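# Close snatch block over rope and hang it on hook

## Task

With the rope already resting across the lower plate of the snatch block, swing the upper plate closed on top of it, then hang the block from the hook so that the hook passes through the eyes of both plates.

## Robot and tools

Robot: two arms, left_arm and right_arm, each carrying a five-finger hand (right_arm a right hand, left_arm its mirror). Base positions in the scene frame: left_arm (-0.047, +0.411, 0), right_arm (+0.028, -0.430, 0), both nearly unrotated. Scene frame: origin at table-top height midway between the arms, +z up, +x out over the table, left_arm on the +y side. Reported hand positions, orientations and velocities are in each arm's own base frame; fixed cameras and the table use the scene frame.

Hand point: a spot 0.15 m out from the wrist flange along the fingers and 0.05 m in front of the palm. Its +z runs along straight fingers, +y out of the palm, +x across the palm away from the thumb on the right hand but toward the thumb on the left hand. Straight fingertips reach about 0.06-0.07 m past it along +z and sit 0.06 m behind it along -y. A bracket on the little-finger side of the wrist can strike things; with fingers level the wrist may hang up to 0.11 m (palm down) or 0.23 m (palm up) below the point.

A row is 28 numbers, all in [-1, 1], always covering both arms: left dx, dy, dz, rx, ry, rz, then left little, ring, middle, index, thumb_bend, thumb_turn, force_limit, speed; then the same 14 for the right arm. The six pose numbers are an offset, not a pose: measured from that arm's Hand target at the start of the action or move, along that Hand target's own axes. 1.0 equals 0.6 m for dx-dz and 180 degrees for rx-rz (together one rotation vector). All zeros re-requests the current Hand target. Finger numbers are targets: +1 open/straight, -1 closed; thumb_turn +1 beside the palm, -1 in front of it. force_limit maps -1..+1 to about 0..10 N (0..15 N for the two thumb motors); speed rises from near zero at -1 to full at +0.48 and above. There is no 'no change' value: to hold a hand, repeat its last sent eight numbers (before any were sent, use hand_measured plus hand_force_limit and hand_speed). Close slowly (speed about -0.94 or less) for a gentle grip. Thumb in front plus fingers holds objects roughly 0.035-0.065 m thick, handles down to 0.025 m.

Tools:
- execute_actions(actions, cameras): actions is a list of actions; each action is up to 15 rows of 28 numbers, one row per 1/30 s step, the last row held to fill 15 steps. Every row counts from the action's starting Hand target, not the previous row. cameras lists camera names, ["all"], or []; omitted means all only when actions is empty.
- move(target, speed, blend, stop_force, zero, blocking, cameras): straight-line path of each hand point toward the offset in target (one 28-number row, or up to 15 rows all measured from the same starting Hand targets). speed in m/s, 0.002-3.6, default 0.25 (turns at twice that in rad/s); one value or one per target. blend in m rounds corners in a list; 0 stops at each. stop_force in N, 3-120, ends an arm's path when its wrist sensor feels that much push against the motion; unreliable while the hand turns, and leave it out when backing away from a contact. zero (default true) re-zeroes before the move. blocking=false returns early, not allowed with stop_force. Paths ignore obstacles and the other arm; steer around each arm's own base.
- wait(seconds 0-10, cameras): holds the last commands.
- stop(cameras): brakes a running move.
- zoom_image(camera, region [x0,y0,x1,y1] pixels, at most 504x504) on cam_high, cam_low, cam_left_wrist or cam_right_wrist, from the newest images.
- show_instructions(): shows the reference pages.
- zero_wrist_force(arm): tares that arm's force sensor.
- finished_scene(scene): ends the current scene; scene is its number. Irreversible.

Results: end_effector_position (m), quaternion wxyz, velocities; Hand target (last commanded pose after clipping, which the next offset starts from); hand_measured, hand_stopped_by (moving, target, force, stalled, fault), hand_load_n (positive when pushed open), each in motor order; Joint positions and torques; Wrist force/torque in the hand's axes plus the peak since last shown. A move adds a 'move:' line: done, off_target, moving, held or fault, with limits such as paced or held. done does not prove no contact. Orientation commands are clipped to 32 degrees from the measured one per step; a hand often settles short of its target, so send the remaining distance as an offset.

Cameras: cam_high and cam_low fixed (896x504), cam_left_wrist and cam_right_wrist on the hands (672x504, fisheye).

Avoid: objects leaving the table, drops, letting go of moving parts, fast hits, hard presses. A contact force near 150 N or a joint torque past its limit (133 N m for the three big joints, 24.9 N m for the wrists) freezes that arm for 10 s. Targets even slightly beyond a firm contact can trigger this. Do not let the arms or hands squeeze each other. Long stretched poses or pushes heat motors; at 85 °C the arm is braked for 30-60 s.

Each tool is called after "Call:" as name(argument=value, ...) on one line, values as JSON.

Reference images:

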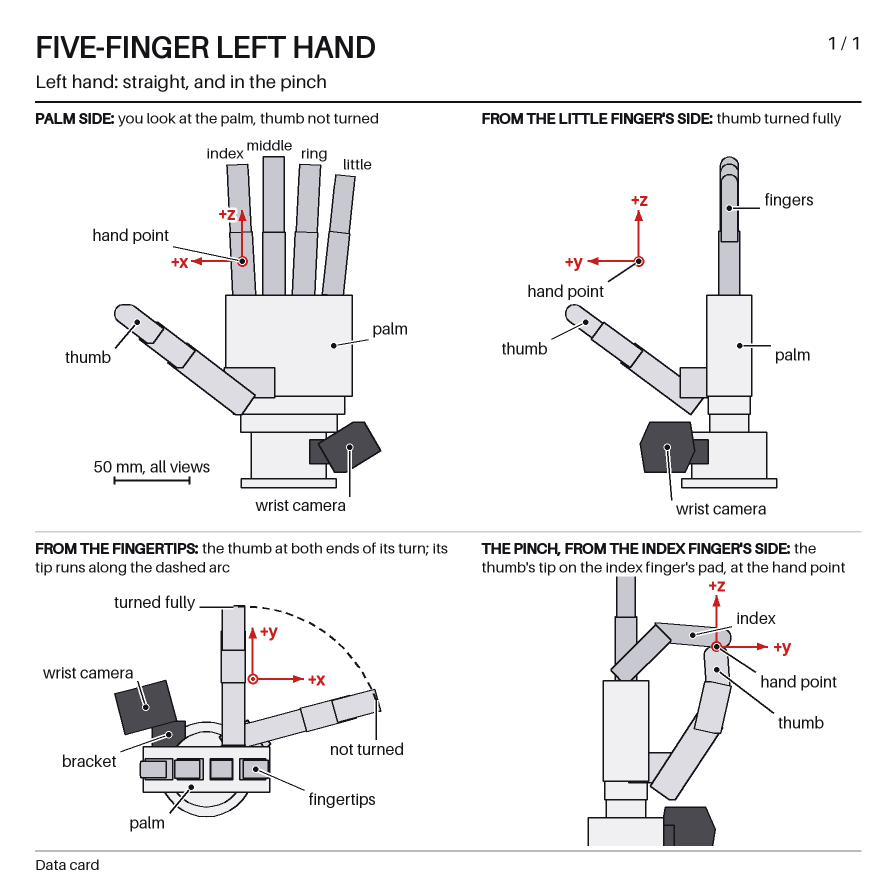

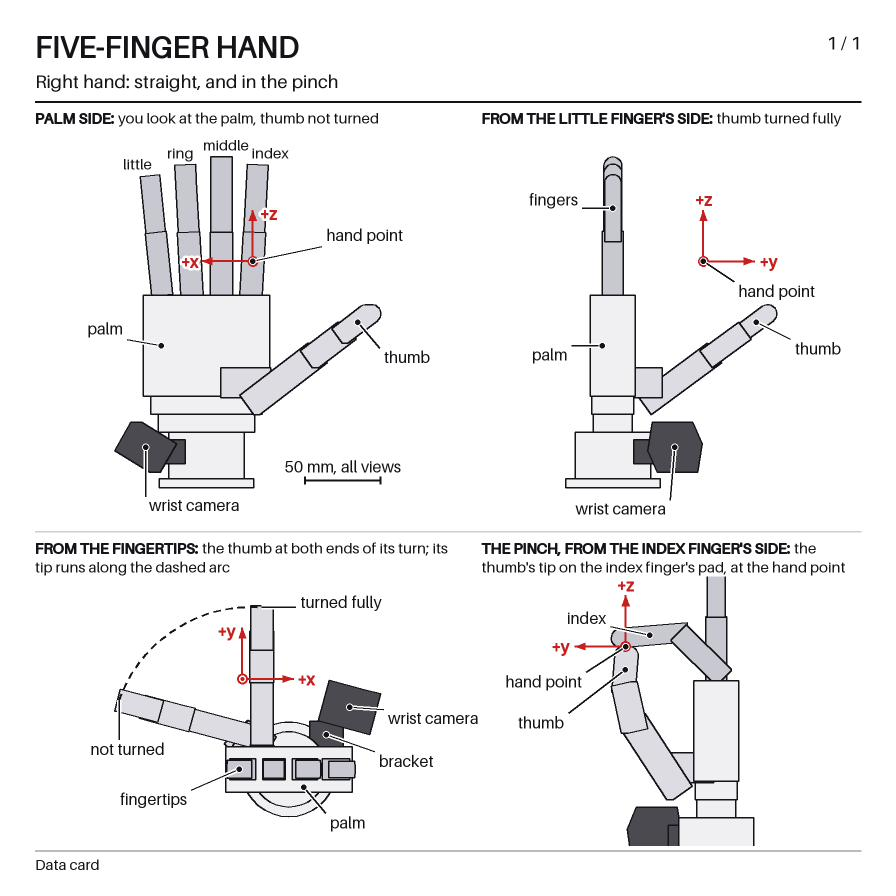

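## Session

Call:
execute_actions(actions=[])

Scene clock: 0.00 s.
left_arm: end_effector_position=(+0.4518, +0.3449, +0.2142) hand_measured=(+1.000, +1.000, +1.000, +1.000, +1.000, +1.000) hand_load_n=(+0.0, +0.0, +0.0, +0.0, +0.0, +0.0) hand_stopped_by=(target, target, target, target, target, target) hand_force_limit=0.00 hand_speed=-0.80 end_effector_quat_wxyz=(-0.058, +0.430, +0.708, +0.558) | right_arm: end_effector_position=(+0.4696, -0.1123, +0.3835) hand_measured=(+1.000, +1.000, +1.000, +1.000, +1.000, +1.000) hand_load_n=(+0.0, +0.0, +0.0, +0.0, +0.0, +0.0) hand_stopped_by=(target, target, target, target, target, target) hand_force_limit=0.00 hand_speed=-0.80 end_effector_quat_wxyz=(-0.455, +0.108, +0.654, +0.594)
Joint positions: left_arm=[3.873 -1.712 -2.11 3.413 -1.938 0.495] | right_arm=[-0.808 -0.8 1.432 2.636 1.301 -2.358]
Joint velocities: within noise
Joint torques (N m): no reading
Motor temperatures (°C): left_arm=[34 30 22 35 34 35] | right_arm=[30 31 34 33 37 42]
Wrist force (N): no reading
Wrist torque (N m): no reading
Wrist force, peak (N): no reading
Hand target: left_arm +0.4518, +0.3449, +0.2142; -0.058, +0.430, +0.708, +0.558 | right_arm +0.4696, -0.1123, +0.3835; -0.455, +0.108, +0.654, +0.594

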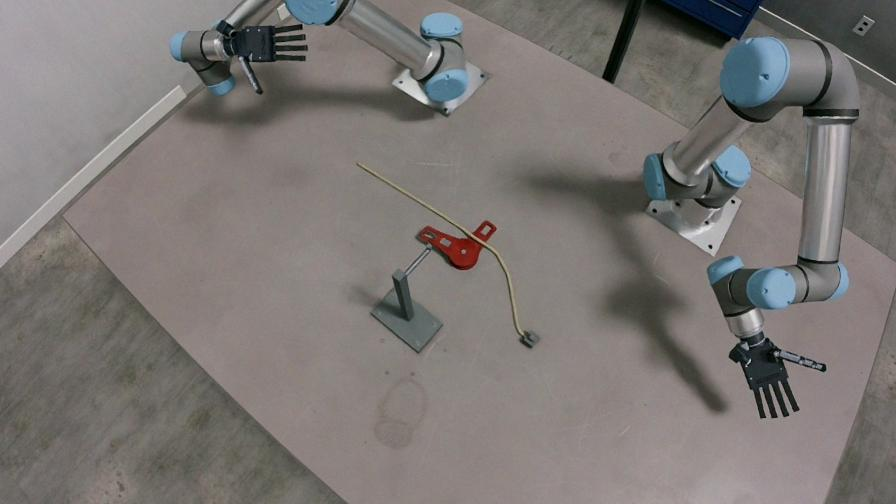

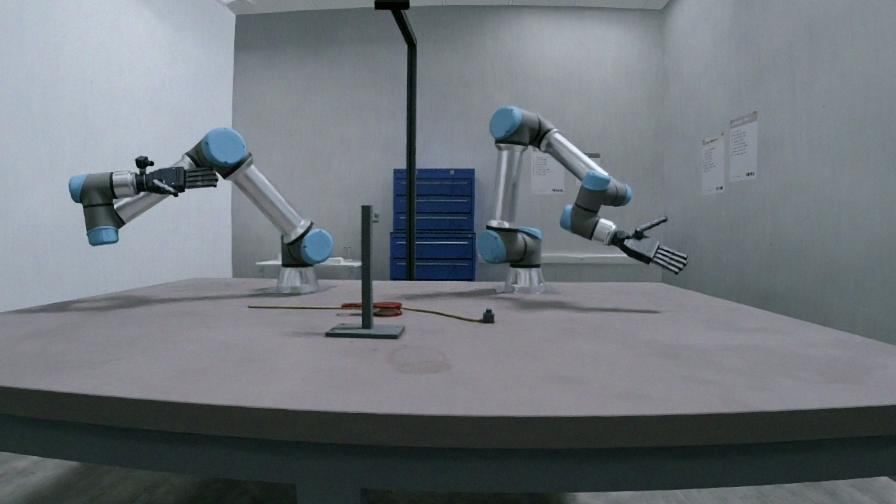

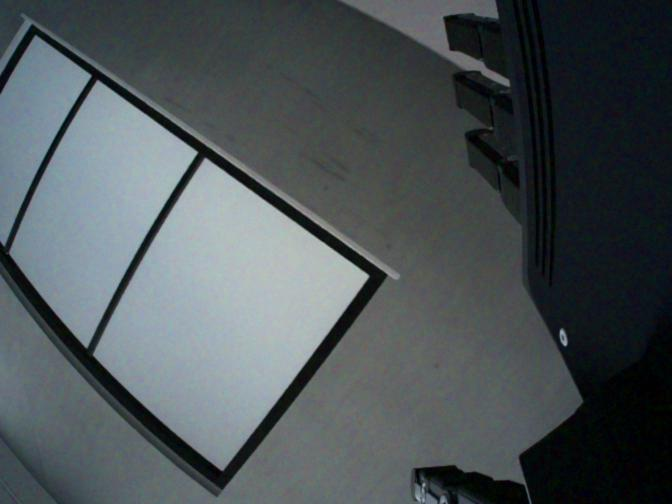

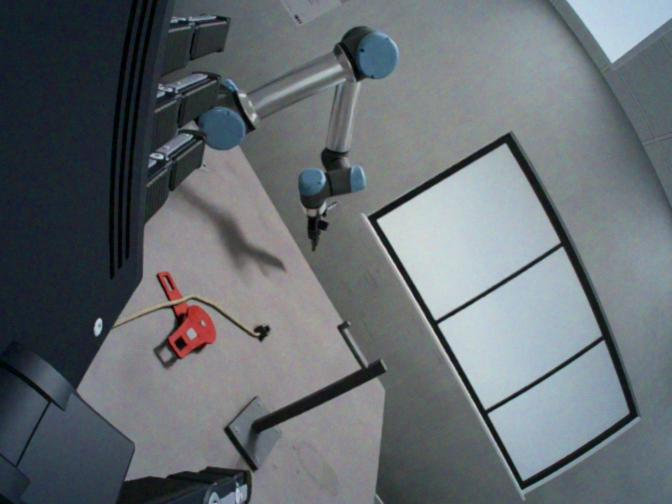

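Call:
zoom_image(camera="cam_high", region=[340, 150, 560, 370])

Call:
zoom_image(camera="cam_high", region=[405, 205, 505, 280])

Call:
zoom_image(camera="cam_right_wrist", region=[100, 240, 400, 480])

Call:
zoom_image(camera="cam_low", region=[240, 190, 520, 350])

Scaled by 2.291 from the camera's 896x504 image, which has a finer 1280x720 frame.

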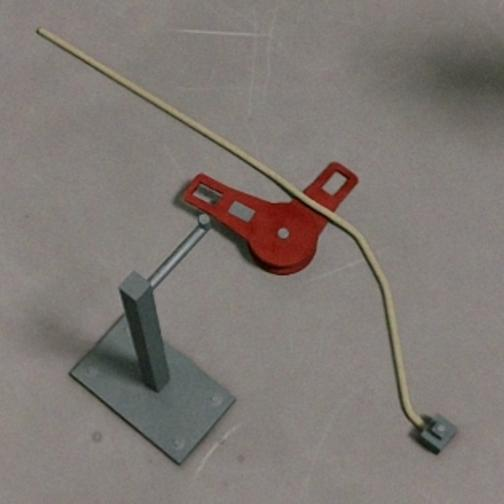

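Scaled by 5.040 from the camera's 896x504 image, which has a finer 1280x720 frame.

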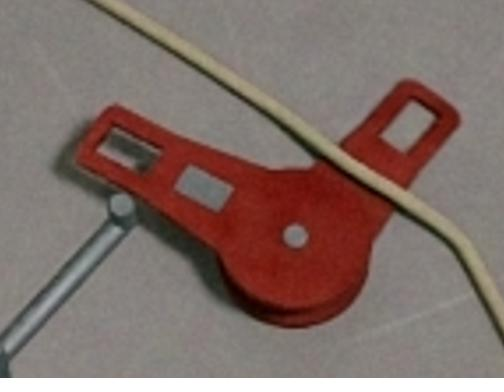

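Scaled by 1.680 from the camera's 672x504 image, which has a finer 960x720 frame.

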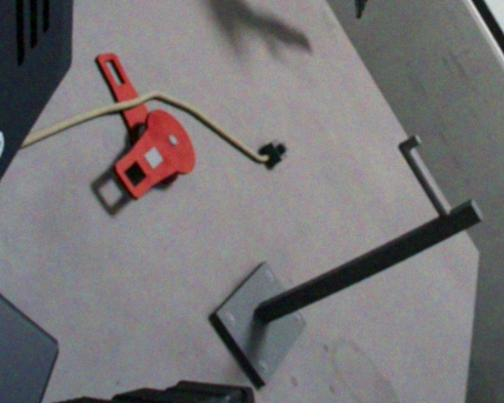

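Scaled by 1.800 from the camera's 896x504 image, which has a finer 1280x720 frame.

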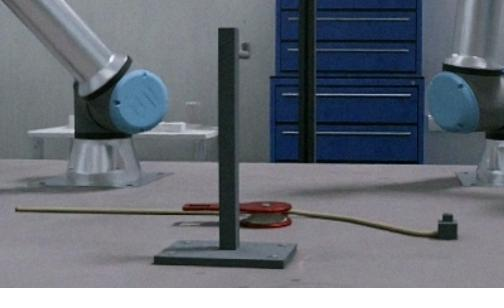

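Call:
move(target=[0,0,0,0,0,0,1,1,1,1,1,1,0,-0.8,-0.432,-0.1313,0.8422,0.4288,-0.3287,-0.0781,1,1,1,1,1,1,0,-0.8], cameras=["all"])

Scene clock: 75.07 s.
left_arm: end_effector_position=(+0.4518, +0.3449, +0.2142) hand_measured=(+1.000, +1.000, +1.000, +1.000, +1.000, +1.000) hand_load_n=(+0.0, +0.0, +0.0, +0.0, +0.0, +0.0) hand_stopped_by=(target, target, target, target, target, target) hand_force_limit=0.00 hand_speed=-0.80 end_effector_quat_wxyz=(-0.058, +0.430, +0.708, +0.558) | right_arm: end_effector_position=(+0.3253, +0.4125, +0.2035) hand_measured=(+1.000, +1.000, +1.000, +1.000, +1.000, +1.000) hand_load_n=(+0.0, +0.0, +0.0, +0.0, +0.0, +0.0) hand_stopped_by=(target, target, target, target, target, target) hand_force_limit=0.00 hand_speed=-0.80 end_effector_quat_wxyz=(+0.000, +0.000, +1.000, +0.000)
Joint positions: left_arm=[3.873 -1.712 -2.11 3.413 -1.938 0.495] | right_arm=[0.58 -1.184 1.448 1.307 1.57 -0.991]
Joint torques (N m): left_arm=[-1.81 21.91 16.04 0.34 -0.24 -0.04] | right_arm=[12.45 -29.6 -7.02 0.2 1 1.09]
Wrist force (N): left_arm=[0.2 0.0 -0.1] | right_arm=[-1.7 -0.9 -0.8]
Wrist torque (N m): left_arm=[0.01 -0.04 0.01] | right_arm=[0.02 0.25 -0.10]
Wrist force, peak (N): left_arm=[0.2 0.1 -0.6] | right_arm=[-2.0 -0.7 -1.1]
Hand target: left_arm +0.4518, +0.3449, +0.2142; -0.058, +0.430, +0.708, +0.558 | right_arm +0.3253, +0.4126, +0.2034; +0.000, +0.000, +1.000, +0.000
Off the commanded pose: left_arm 0.000 m, 0 deg | right_arm 0.000 m, 0 deg.
move: done
camera_calibration:
cam_right_wrist: T_world_to_cam=[[-0.271235, 0.962314, -0.0195514, -0.301145], [0.839635, 0.246491, 0.483999, -0.46952], [0.470579, 0.114862, -0.87485, 0.0902677], [0, 0, 0, 1]] pos_world=[0.270066, 0.39516, 0.30033]

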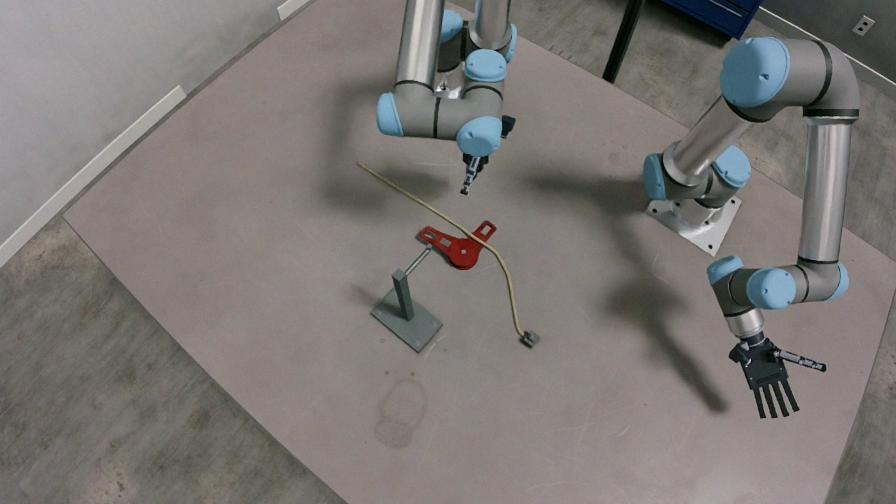

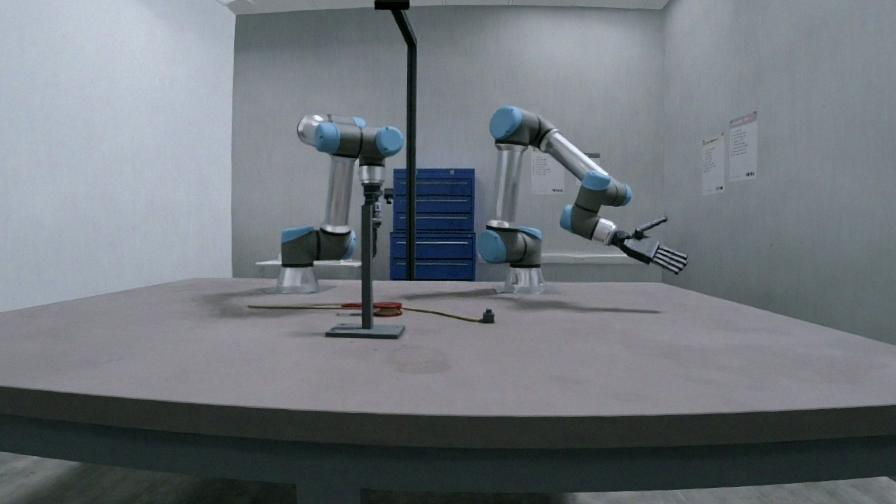

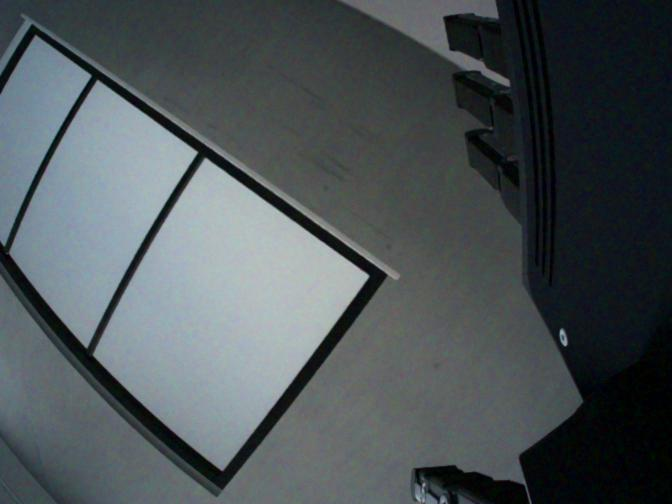

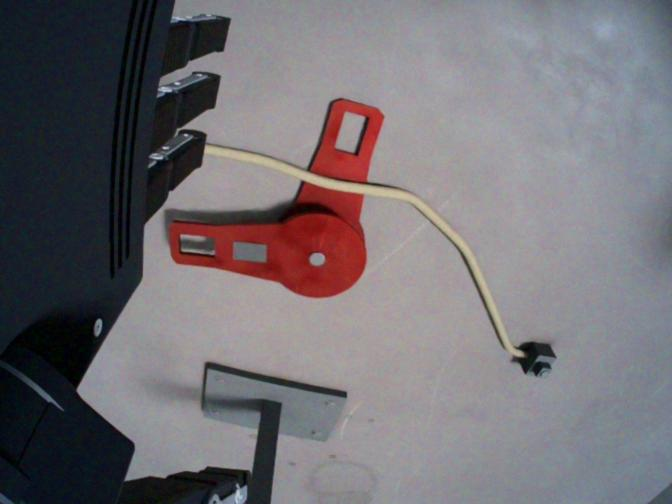

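Call:
zoom_image(camera="cam_right_wrist", region=[150, 80, 400, 310])

Call:
zoom_image(camera="cam_right_wrist", region=[480, 310, 600, 400])

Call:
zoom_image(camera="cam_low", region=[320, 180, 520, 350])

Scaled by 2.016 from the camera's 672x504 image, which has a finer 960x720 frame.

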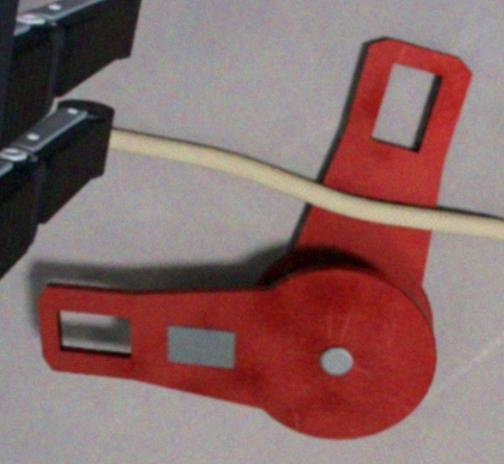

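Scaled by 4.200 from the camera's 672x504 image, which has a finer 960x720 frame.

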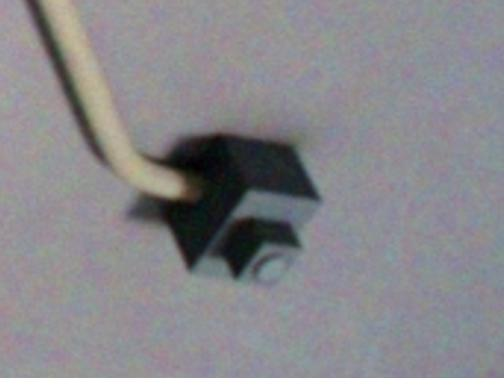

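Scaled by 2.520 from the camera's 896x504 image, which has a finer 1280x720 frame.

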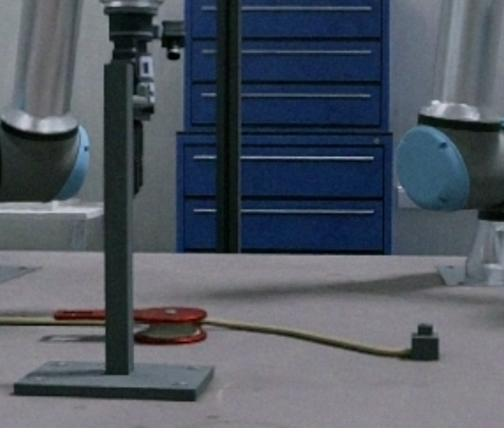

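Call:
move(target=[0,0,0,0,0,0,1,1,1,1,1,1,0,-0.8,-0.2745,-0.0293,0.139,0,0,0,-1,-1,-1,1,1,1,0,0], cameras=["cam_high","cam_right_wrist"], speed=0.15)

Call:
zoom_image(camera="cam_high", region=[340, 150, 560, 370])

Scene clock: 135.23 s.
left_arm: end_effector_position=(+0.4518, +0.3449, +0.2142) hand_measured=(+1.000, +1.000, +1.000, +1.000, +1.000, +1.000) hand_load_n=(+0.0, +0.0, +0.0, +0.0, +0.0, +0.0) hand_stopped_by=(target, target, target, target, target, target) hand_force_limit=0.00 hand_speed=-0.80 end_effector_quat_wxyz=(-0.058, +0.430, +0.708, +0.558) | right_arm: end_effector_position=(+0.4899, +0.3950, +0.1201) hand_measured=(-1.000, -1.000, -1.000, +1.000, +1.000, +1.000) hand_load_n=(+0.0, +0.0, +0.0, +0.0, +0.0, +0.0) hand_stopped_by=(target, target, target, target, target, target) hand_force_limit=0.00 hand_speed=0.00 end_effector_quat_wxyz=(+0.000, +0.000, +1.000, +0.000)
Joint positions: left_arm=[3.873 -1.712 -2.11 3.413 -1.938 0.495] | right_arm=[0.393 -0.861 1.158 1.274 1.57 -1.178]
Joint torques (N m): left_arm=[-0.79 21.59 14.74 0.48 -0.13 -0.15] | right_arm=[13.25 -36.49 -8.89 -0.03 -0.44 1.03]
Wrist force (N): left_arm=[0.3 -0.2 -0.2] | right_arm=[-1.8 -0.4 -1.6]
Wrist torque (N m): left_arm=[-0.01 -0.05 0.03] | right_arm=[0.17 0.30 -0.24]
Wrist force, peak (N): left_arm=[0.3 0.0 -0.5] | right_arm=[-2.6 -0.8 -0.6]
Hand target: left_arm +0.4518, +0.3449, +0.2142; -0.058, +0.430, +0.708, +0.558 | right_arm +0.4900, +0.3951, +0.1200; +0.000, +0.000, +1.000, +0.000
Off the commanded pose: left_arm 0.000 m, 0 deg | right_arm 0.000 m, 0 deg.
move: done
camera_calibration:
cam_right_wrist: T_world_to_cam=[[-0.271071, 0.962358, -0.0197075, -0.241316], [0.839639, 0.246417, 0.48403, -0.563109], [0.470666, 0.114659, -0.87483, -0.0581545], [0, 0, 0, 1]] pos_world=[0.434766, 0.37766, 0.21693]
Images, in order (width x height): cam_high 896x504, cam_right_wrist 672x504.

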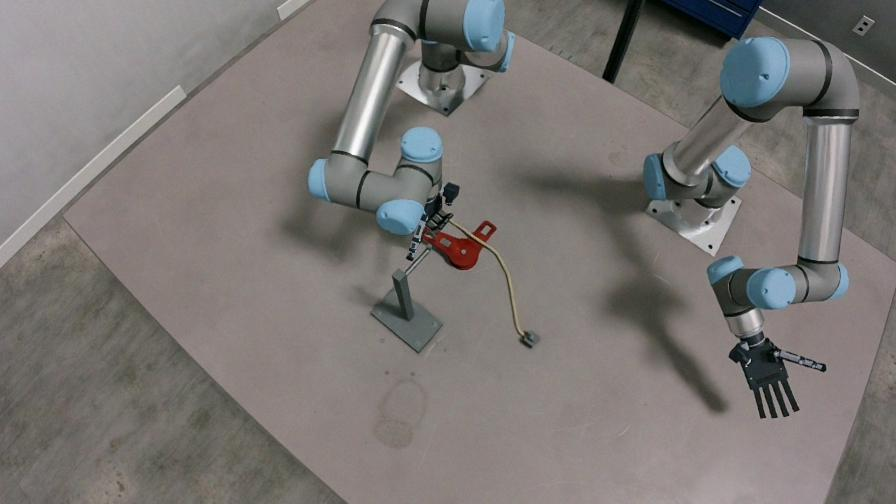

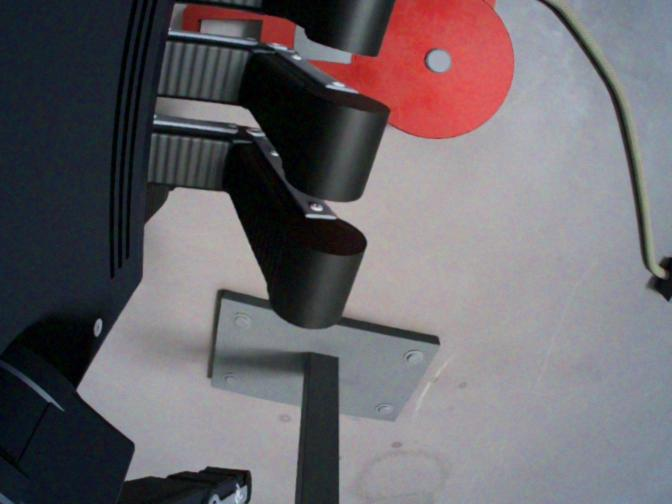

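Scaled by 2.291 from the camera's 896x504 image, which has a finer 1280x720 frame.

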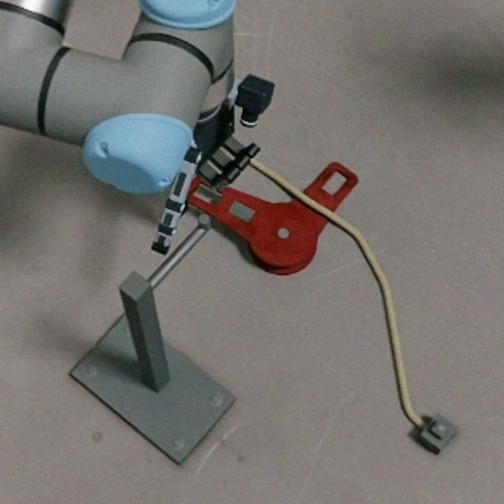

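Call:
move(target=[0,0,0,0,0,0,1,1,1,1,1,1,0,-0.8,0,0,0.05,0,0,0,-1,-1,-1,1,1,-1,0,0], cameras=[], speed=0.1)

Call:
move(target=[0,0,0,0,0,0,1,1,1,1,1,1,0,-0.8,0,0,0.06,0,0,0,-1,-1,-1,1,1,-1,0,0], cameras=["cam_right_wrist","cam_high"], speed=0.012, stop_force=4)

Scene clock: 144.47 s.
left_arm: end_effector_position=(+0.4518, +0.3449, +0.2142) hand_measured=(+1.000, +1.000, +1.000, +1.000, +1.000, +1.000) hand_load_n=(+0.0, +0.0, +0.0, +0.0, +0.0, +0.0) hand_stopped_by=(target, target, target, target, target, target) hand_force_limit=0.00 hand_speed=-0.80 end_effector_quat_wxyz=(-0.058, +0.430, +0.708, +0.558) | right_arm: end_effector_position=(+0.4900, +0.3951, +0.0900) hand_measured=(-1.000, -1.000, -1.000, +1.000, +1.000, -1.000) hand_load_n=(+0.0, +0.0, +0.0, +0.0, +0.0, +0.0) hand_stopped_by=(target, target, target, target, target, target) hand_force_limit=0.00 hand_speed=0.00 end_effector_quat_wxyz=(+0.000, +0.000, +1.000, +0.000)
Joint positions: left_arm=[3.873 -1.712 -2.11 3.413 -1.938 0.495] | right_arm=[0.393 -0.836 1.195 1.212 1.57 -1.178]
Joint torques (N m): left_arm=[-1.26 21.06 16 0.54 -0.07 0] | right_arm=[13.11 -51.13 -27.93 5.08 -1.28 1.52]
Wrist force (N): left_arm=[0.4 0.0 -0.4] | right_arm=[-1.5 -0.6 -1.6]
Wrist torque (N m): left_arm=[0.02 -0.07 0.03] | right_arm=[0.16 0.23 -0.21]
Wrist force, peak (N): left_arm=[0.2 0.0 -0.5] | right_arm=[-2.0 -0.4 -1.9]
Hand target: left_arm +0.4518, +0.3449, +0.2142; -0.058, +0.430, +0.708, +0.558 | right_arm +0.4900, +0.3951, +0.0900; +0.000, +0.000, +1.000, +0.000
Off the commanded pose: left_arm 0.000 m, 0 deg | right_arm 0.000 m, 0 deg.
move: done
No camera images: "cameras" was empty.

Scene clock: 147.60 s.
left_arm: end_effector_position=(+0.4518, +0.3449, +0.2142) hand_measured=(+1.000, +1.000, +1.000, +1.000, +1.000, +1.000) hand_load_n=(+0.0, +0.0, +0.0, +0.0, +0.0, +0.0) hand_stopped_by=(target, target, target, target, target, target) hand_force_limit=0.00 hand_speed=-0.80 end_effector_quat_wxyz=(-0.058, +0.430, +0.708, +0.558) | right_arm: end_effector_position=(+0.4899, +0.3951, +0.0656) hand_measured=(-1.000, -1.000, -1.000, +1.000, +1.000, -1.000) hand_load_n=(+0.0, +0.0, +0.0, +0.0, +0.0, +0.0) hand_stopped_by=(target, target, target, target, target, target) hand_force_limit=0.00 hand_speed=0.00 end_effector_quat_wxyz=(+0.000, +0.000, +1.000, +0.000)
Joint positions: left_arm=[3.873 -1.712 -2.11 3.413 -1.938 0.495] | right_arm=[0.393 -0.813 1.221 1.163 1.57 -1.178]
Joint torques (N m): left_arm=[-1.86 20.43 15.87 0.44 -0.16 0.14] | right_arm=[12.37 -49 -27.12 4.77 -1.79 1.35]
Wrist force (N): left_arm=[0.3 0.1 -0.5] | right_arm=[-1.3 -0.5 -5.5]
Wrist torque (N m): left_arm=[0.04 -0.06 0.01] | right_arm=[0.41 0.19 -0.19]
Wrist force, peak (N): left_arm=[0.3 0.2 -0.6] | right_arm=[-1.4 -0.8 -14.4]
Hand target: left_arm +0.4518, +0.3449, +0.2142; -0.058, +0.430, +0.708, +0.558 | right_arm +0.4899, +0.3951, +0.0656; +0.000, +0.000, +1.000, +0.000 (not the last commanded pose)
Off the commanded pose: left_arm 0.000 m, 0 deg | right_arm 0.012 m, 0 deg.
move: contact (right_arm)
camera_calibration:
cam_right_wrist: T_world_to_cam=[[-0.271262, 0.962303, -0.0197433, -0.242404], [0.839512, 0.246582, 0.484166, -0.5367], [0.470783, 0.114761, -0.874753, -0.1059], [0, 0, 0, 1]] pos_world=[0.434667, 0.37776, 0.16243]
Images, in order (width x height): cam_high 896x504, cam_right_wrist 672x504.

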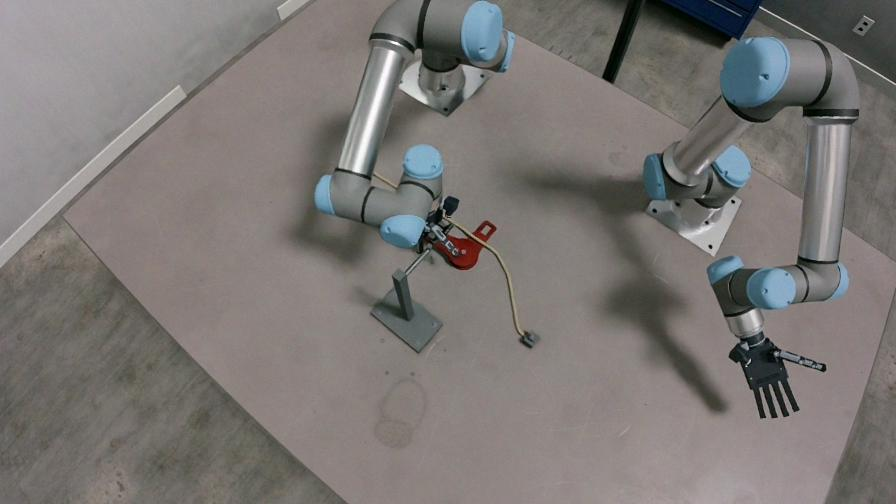

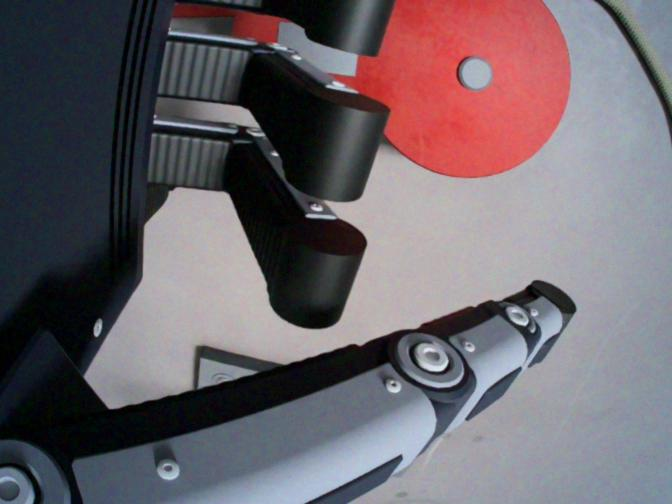

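Call:
move(target=[[0,0,0,0,0,0,1,1,1,1,1,1,0,-0.8,0,0,-0.0267,0,0,0,-1,-1,-1,1,1,-1,0,0],[0,0,0,0,0,0,1,1,1,1,1,1,0,-0.8,0.0073,0.0332,-0.0267,0,0,0,-1,-1,-1,1,1,-1,0,0],[0,0,0,0,0,0,1,1,1,1,1,1,0,-0.8,0.0362,0.0143,-0.0267,0,0,0,-1,-1,-1,1,1,-1,0,0],[0,0,0,0,0,0,1,1,1,1,1,1,0,-0.8,0.0737,0.0022,-0.0267,0,0,0,-1,-1,-1,1,1,-1,0,0]], cameras=["cam_right_wrist","cam_high"], speed=0.05, stop_force=12)

Call:
zoom_image(camera="cam_high", region=[400, 170, 520, 290])

Scene clock: 161.77 s.
left_arm: end_effector_position=(+0.4518, +0.3449, +0.2142) hand_measured=(+1.000, +1.000, +1.000, +1.000, +1.000, +1.000) hand_load_n=(+0.0, +0.0, +0.0, +0.0, +0.0, +0.0) hand_stopped_by=(target, target, target, target, target, target) hand_force_limit=0.00 hand_speed=-0.80 end_effector_quat_wxyz=(-0.058, +0.430, +0.708, +0.558) | right_arm: end_effector_position=(+0.4457, +0.3964, +0.0817) hand_measured=(-1.000, -1.000, -1.000, +1.000, +1.000, -1.000) hand_load_n=(+0.0, +0.0, +0.0, +0.0, +0.0, +0.0) hand_stopped_by=(target, target, target, target, target, target) hand_force_limit=0.00 hand_speed=0.00 end_effector_quat_wxyz=(+0.000, +0.000, +1.000, +0.000)
Joint positions: left_arm=[3.873 -1.712 -2.11 3.413 -1.938 0.495] | right_arm=[0.428 -0.909 1.345 1.134 1.57 -1.142]
Joint torques (N m): left_arm=[-0.56 19.98 16.02 0.38 -0.14 -0.13] | right_arm=[-9.11 -33.33 -27.93 5.3 -1.68 -1.08]
Wrist force (N): left_arm=[0.2 0.0 -0.3] | right_arm=[-1.4 -0.9 -1.4]
Wrist torque (N m): left_arm=[0.01 -0.03 0.01] | right_arm=[0.07 0.22 -0.22]
Wrist force, peak (N): left_arm=[0.4 0.1 -0.5] | right_arm=[-1.4 -0.6 -5.6]
Hand target: left_arm +0.4518, +0.3449, +0.2142; -0.058, +0.430, +0.708, +0.558 | right_arm +0.4457, +0.3964, +0.0817; +0.000, +0.000, +1.000, +0.000
Off the commanded pose: left_arm 0.000 m, 0 deg | right_arm 0.000 m, 0 deg.
move: done
camera_calibration:
cam_right_wrist: T_world_to_cam=[[-0.271284, 0.962296, -0.0197566, -0.255313], [0.839504, 0.246608, 0.484166, -0.507716], [0.470783, 0.114761, -0.874753, -0.0711567], [0, 0, 0, 1]] pos_world=[0.390467, 0.379059, 0.17853]
Images, in order (width x height): cam_high 896x504, cam_right_wrist 672x504.

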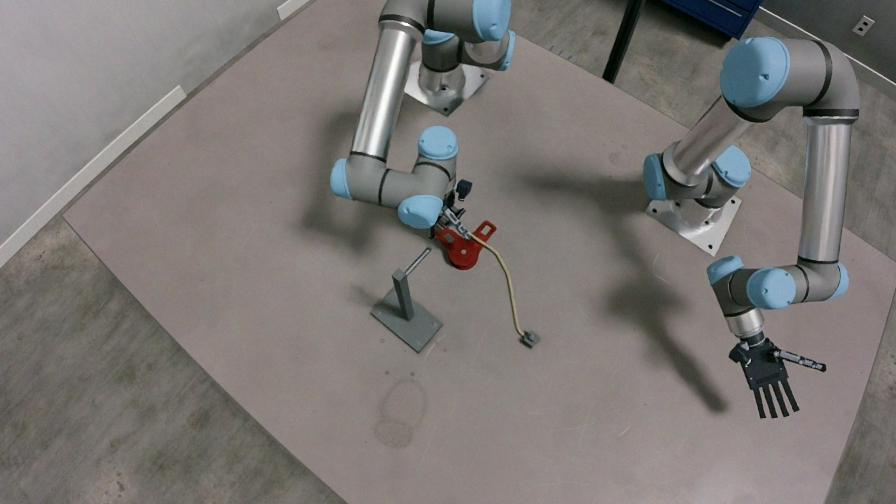

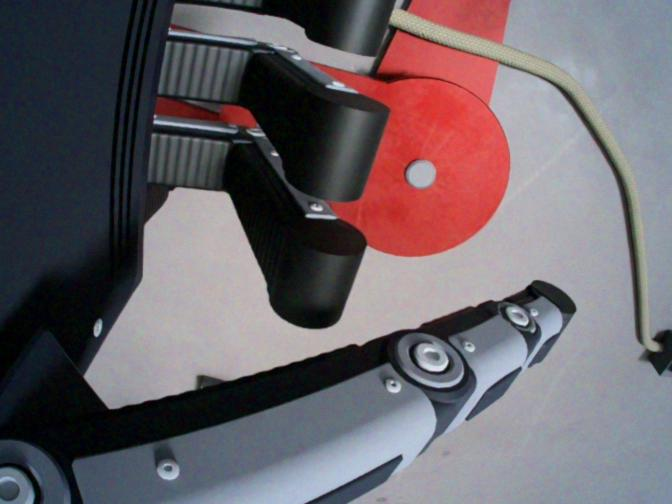

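Scaled by 4.200 from the camera's 896x504 image, which has a finer 1280x720 frame.

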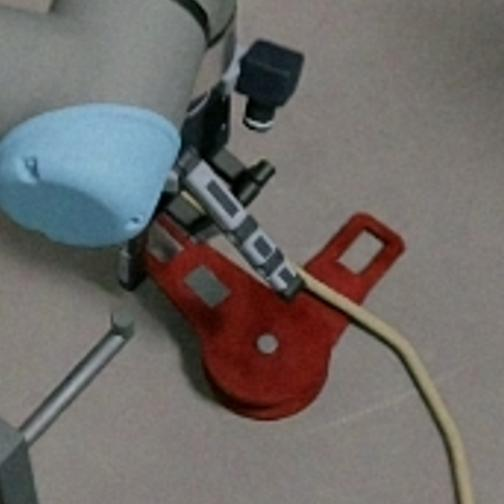

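Call:
move(target=[[0,0,0,0,0,0,1,1,1,1,1,1,0,-0.8,0.0395,-0.0013,0,0,0,0,-1,-1,-1,1,1,-1,0,0],[0,0,0,0,0,0,1,1,1,1,1,1,0,-0.8,0.0777,0.0082,0,0,0,0,-1,-1,-1,1,1,-1,0,0],[0,0,0,0,0,0,1,1,1,1,1,1,0,-0.8,0.1118,0.0278,0,0,0,0,-1,-1,-1,1,1,-1,0,0],[0,0,0,0,0,0,1,1,1,1,1,1,0,-0.8,0.1393,0.0562,0,0,0,0,-1,-1,-1,1,1,-1,0,0]], cameras=["cam_right_wrist","cam_high"], speed=0.05, stop_force=12)

Call:
zoom_image(camera="cam_high", region=[400, 170, 520, 290])

Scene clock: 171.13 s.
left_arm: end_effector_position=(+0.4518, +0.3449, +0.2142) hand_measured=(+1.000, +1.000, +1.000, +1.000, +1.000, +1.000) hand_load_n=(+0.0, +0.0, +0.0, +0.0, +0.0, +0.0) hand_stopped_by=(target, target, target, target, target, target) hand_force_limit=0.00 hand_speed=-0.80 end_effector_quat_wxyz=(-0.058, +0.430, +0.708, +0.558) | right_arm: end_effector_position=(+0.3622, +0.4301, +0.0817) hand_measured=(-1.000, -1.000, -1.000, +1.000, +1.000, -1.000) hand_load_n=(+0.0, +0.0, +0.0, +0.0, +0.0, +0.0) hand_stopped_by=(target, target, target, target, target, target) hand_force_limit=0.00 hand_speed=0.00 end_effector_quat_wxyz=(+0.000, +0.000, +1.000, +0.000)
Joint positions: left_arm=[3.873 -1.712 -2.11 3.413 -1.938 0.495] | right_arm=[0.568 -0.991 1.486 1.076 1.57 -1.003]
Joint torques (N m): left_arm=[-0.35 20.13 15.49 0.48 -0.22 -0.04] | right_arm=[-11.36 -43.49 -3.76 2.72 0.95 -0.56]
Wrist force (N): left_arm=[0.0 0.0 -0.1] | right_arm=[-1.4 -0.9 -0.8]
Wrist torque (N m): left_arm=[0.01 -0.01 0.00] | right_arm=[0.04 0.21 -0.10]
Wrist force, peak (N): left_arm=[0.5 0.0 -0.4] | right_arm=[-2.5 -1.3 -1.2]
Hand target: left_arm +0.4518, +0.3449, +0.2142; -0.058, +0.430, +0.708, +0.558 | right_arm +0.3621, +0.4301, +0.0817; +0.000, +0.000, +1.000, +0.000
Off the commanded pose: left_arm 0.000 m, 0 deg | right_arm 0.000 m, 0 deg.
move: done
camera_calibration:
cam_right_wrist: T_world_to_cam=[[-0.271262, 0.962303, -0.0197433, -0.310407], [0.839512, 0.246582, 0.484166, -0.44592], [0.470783, 0.114761, -0.874753, -0.0357136], [0, 0, 0, 1]] pos_world=[0.306967, 0.41276, 0.17853]
Images, in order (width x height): cam_high 896x504, cam_right_wrist 672x504.

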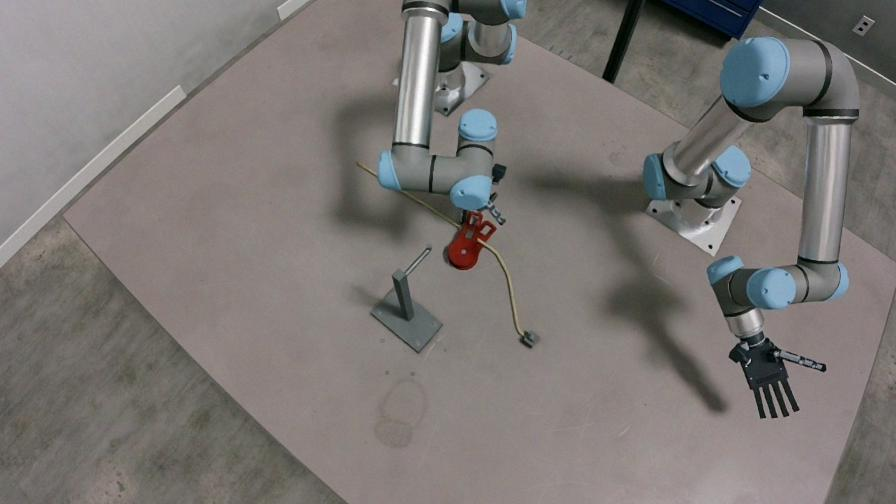

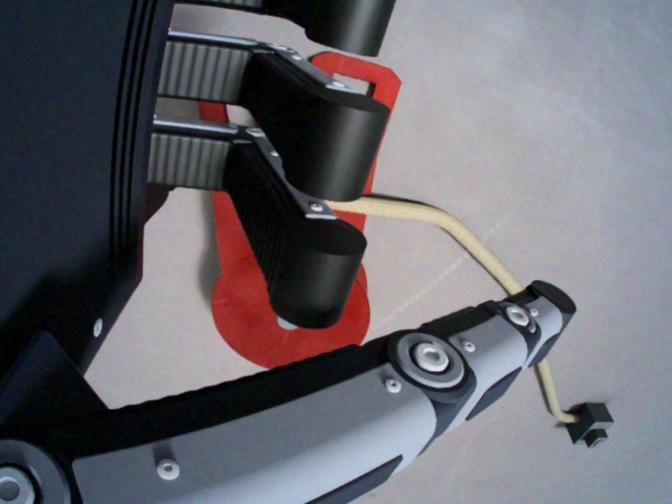

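Scaled by 4.200 from the camera's 896x504 image, which has a finer 1280x720 frame.

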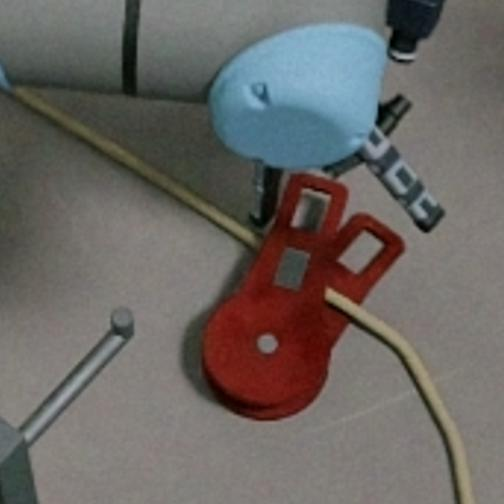

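Call:
move(target=[[0,0,0,0,0,0,1,1,1,1,1,1,0,-0.8,0.0167,0.0303,0,0,0,0,-1,-1,-1,1,1,-1,0,0],[0,0,0,0,0,0,1,1,1,1,1,1,0,-0.8,0.0200,0.0390,0,0,0,0,-1,-1,-1,1,1,-1,0,0]], cameras=["cam_right_wrist","cam_high"], speed=0.03, stop_force=10)

Call:
zoom_image(camera="cam_high", region=[400, 170, 520, 290])

Scene clock: 176.30 s.
left_arm: end_effector_position=(+0.4518, +0.3449, +0.2142) hand_measured=(+1.000, +1.000, +1.000, +1.000, +1.000, +1.000) hand_load_n=(+0.0, +0.0, +0.0, +0.0, +0.0, +0.0) hand_stopped_by=(target, target, target, target, target, target) hand_force_limit=0.00 hand_speed=-0.80 end_effector_quat_wxyz=(-0.058, +0.430, +0.708, +0.558) | right_arm: end_effector_position=(+0.3501, +0.4535, +0.0817) hand_measured=(-1.000, -1.000, -1.000, +1.000, +1.000, -1.000) hand_load_n=(+0.0, +0.5, +0.0, +0.0, +0.0, +0.0) hand_stopped_by=(target, target, target, target, target, target) hand_force_limit=0.00 hand_speed=0.00 end_effector_quat_wxyz=(+0.000, +0.000, +1.000, +0.000)
Joint positions: left_arm=[3.873 -1.712 -2.11 3.413 -1.938 0.495] | right_arm=[0.622 -0.969 1.449 1.091 1.57 -0.949]
Joint torques (N m): left_arm=[0.68 19.56 15.48 0.37 -0.02 -0.41] | right_arm=[-10.76 -45.14 -1.45 -0.14 -0.21 -1.65]
Wrist force (N): left_arm=[0.2 -0.1 -0.3] | right_arm=[-1.2 -0.7 -0.8]
Wrist torque (N m): left_arm=[0.00 -0.04 0.01] | right_arm=[0.07 0.19 -0.14]
Wrist force, peak (N): left_arm=[0.2 0.0 -0.6] | right_arm=[-1.8 -1.3 -1.1]
Hand target: left_arm +0.4518, +0.3449, +0.2142; -0.058, +0.430, +0.708, +0.558 | right_arm +0.3501, +0.4535, +0.0817; +0.000, +0.000, +1.000, +0.000
Off the commanded pose: left_arm 0.000 m, 0 deg | right_arm 0.000 m, 0 deg.
move: done
camera_calibration:
cam_right_wrist: T_world_to_cam=[[-0.271262, 0.962303, -0.0197433, -0.336207], [0.839512, 0.246582, 0.484166, -0.441531], [0.470783, 0.114761, -0.874753, -0.0327026], [0, 0, 0, 1]] pos_world=[0.294867, 0.43616, 0.17853]
Images, in order (width x height): cam_high 896x504, cam_right_wrist 672x504.

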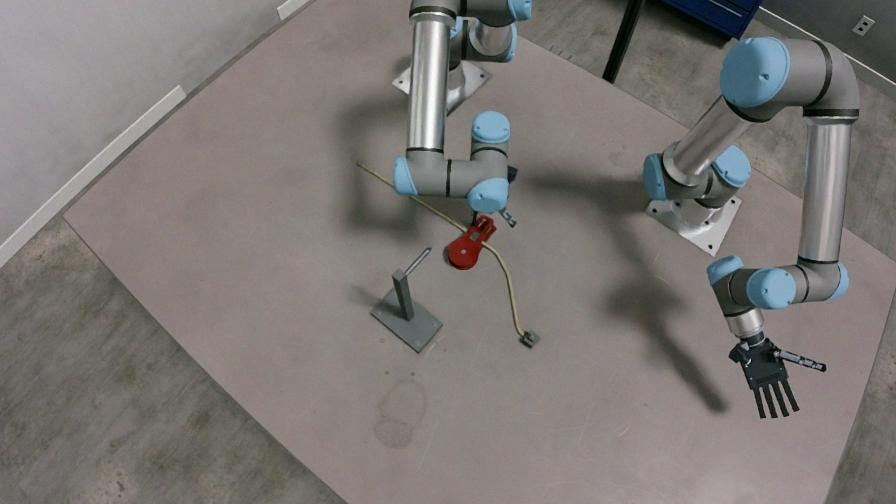

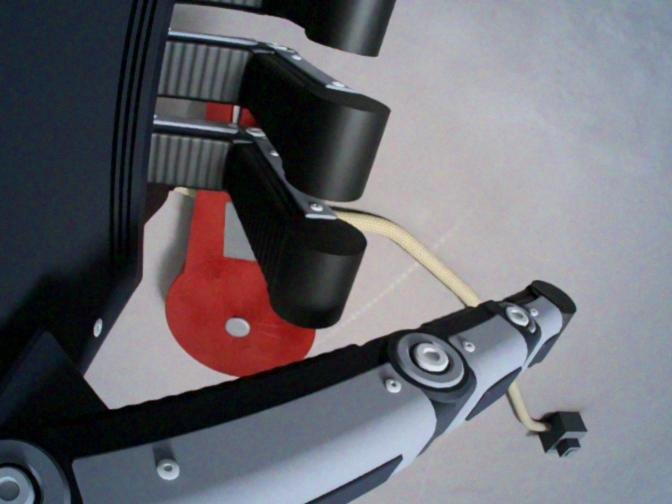

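Scaled by 4.200 from the camera's 896x504 image, which has a finer 1280x720 frame.

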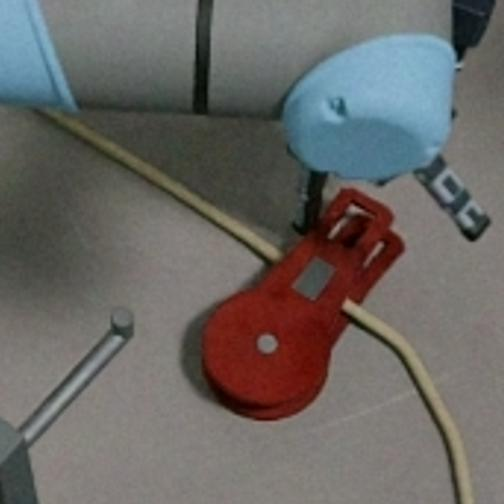

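Call:
move(target=[[0,0,0,0,0,0,1,1,1,1,1,1,0,-0.8,0.0045,0.0180,0,0,0,0,-1,-1,-1,1,1,-1,0,0]], cameras=["cam_right_wrist","cam_high"], speed=0.02, stop_force=8)

Call:
zoom_image(camera="cam_high", region=[400, 170, 520, 290])

Scene clock: 184.87 s.
left_arm: end_effector_position=(+0.4518, +0.3449, +0.2142) hand_measured=(+1.000, +1.000, +1.000, +1.000, +1.000, +1.000) hand_load_n=(+0.0, +0.0, +0.0, +0.0, +0.0, +0.0) hand_stopped_by=(target, target, target, target, target, target) hand_force_limit=0.00 hand_speed=-0.80 end_effector_quat_wxyz=(-0.058, +0.430, +0.708, +0.558) | right_arm: end_effector_position=(+0.3474, +0.4643, +0.0817) hand_measured=(-1.000, -1.000, -1.000, +1.000, +1.000, -1.000) hand_load_n=(+0.0, +0.0, +0.0, +0.0, +0.0, +0.0) hand_stopped_by=(target, target, target, target, target, target) hand_force_limit=0.00 hand_speed=0.00 end_effector_quat_wxyz=(+0.000, +0.000, +1.000, +0.000)
Joint positions: left_arm=[3.873 -1.712 -2.11 3.413 -1.938 0.495] | right_arm=[0.643 -0.955 1.424 1.101 1.57 -0.928]
Joint torques (N m): left_arm=[-1.37 19.3 15.3 0.34 0.05 0] | right_arm=[-11.6 -46.13 -2.02 -0.22 0.48 -1.63]
Wrist force (N): left_arm=[0.0 0.2 0.0] | right_arm=[-1.4 -0.7 -1.0]
Wrist torque (N m): left_arm=[0.03 0.00 0.00] | right_arm=[0.08 0.20 -0.19]
Wrist force, peak (N): left_arm=[0.4 0.0 -0.5] | right_arm=[-1.8 -1.2 -0.9]
Hand target: left_arm +0.4518, +0.3449, +0.2142; -0.058, +0.430, +0.708, +0.558 | right_arm +0.3474, +0.4643, +0.0817; +0.000, +0.000, +1.000, +0.000
Off the commanded pose: left_arm 0.000 m, 0 deg | right_arm 0.000 m, 0 deg.
move: done
camera_calibration:
cam_right_wrist: T_world_to_cam=[[-0.271262, 0.962303, -0.0197433, -0.347332], [0.839512, 0.246582, 0.484166, -0.441928], [0.470783, 0.114761, -0.874753, -0.0326709], [0, 0, 0, 1]] pos_world=[0.292167, 0.44696, 0.17853]
Images, in order (width x height): cam_high 896x504, cam_right_wrist 672x504.

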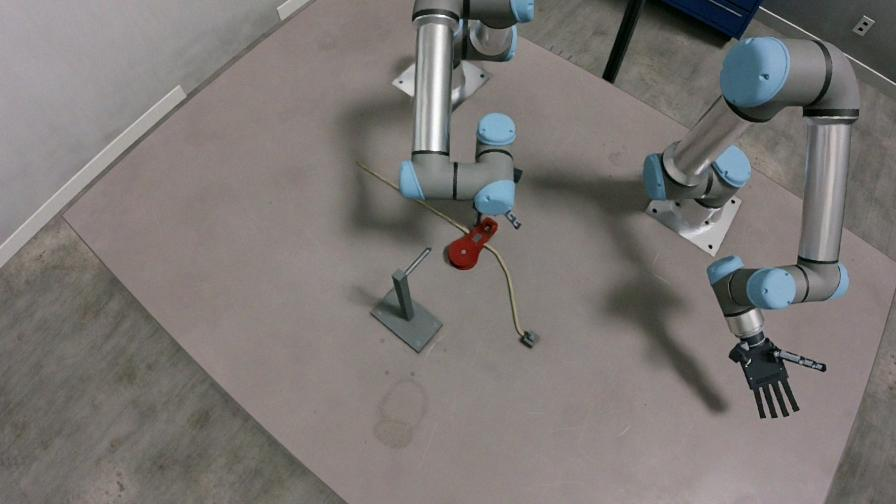

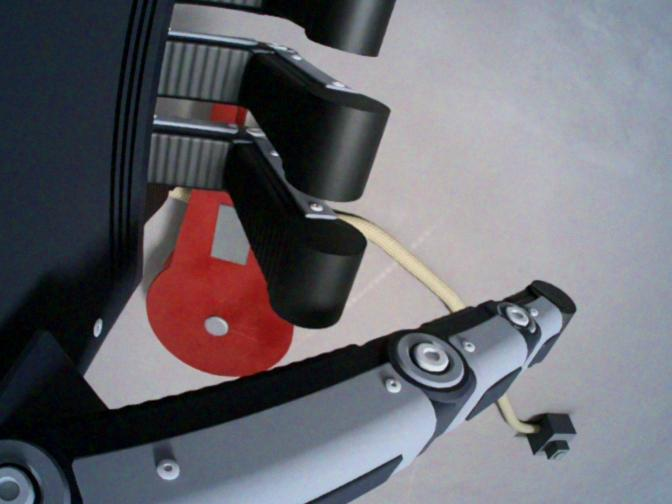

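Scaled by 4.200 from the camera's 896x504 image, which has a finer 1280x720 frame.

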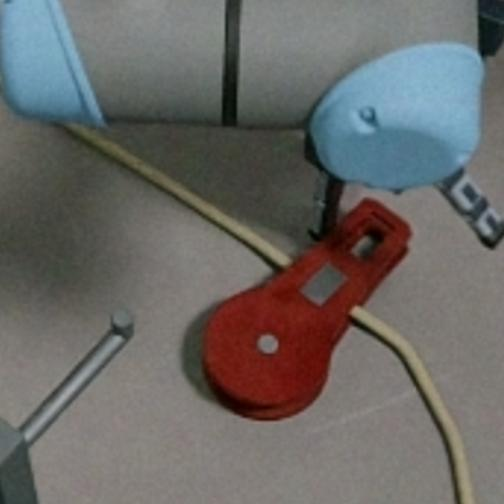

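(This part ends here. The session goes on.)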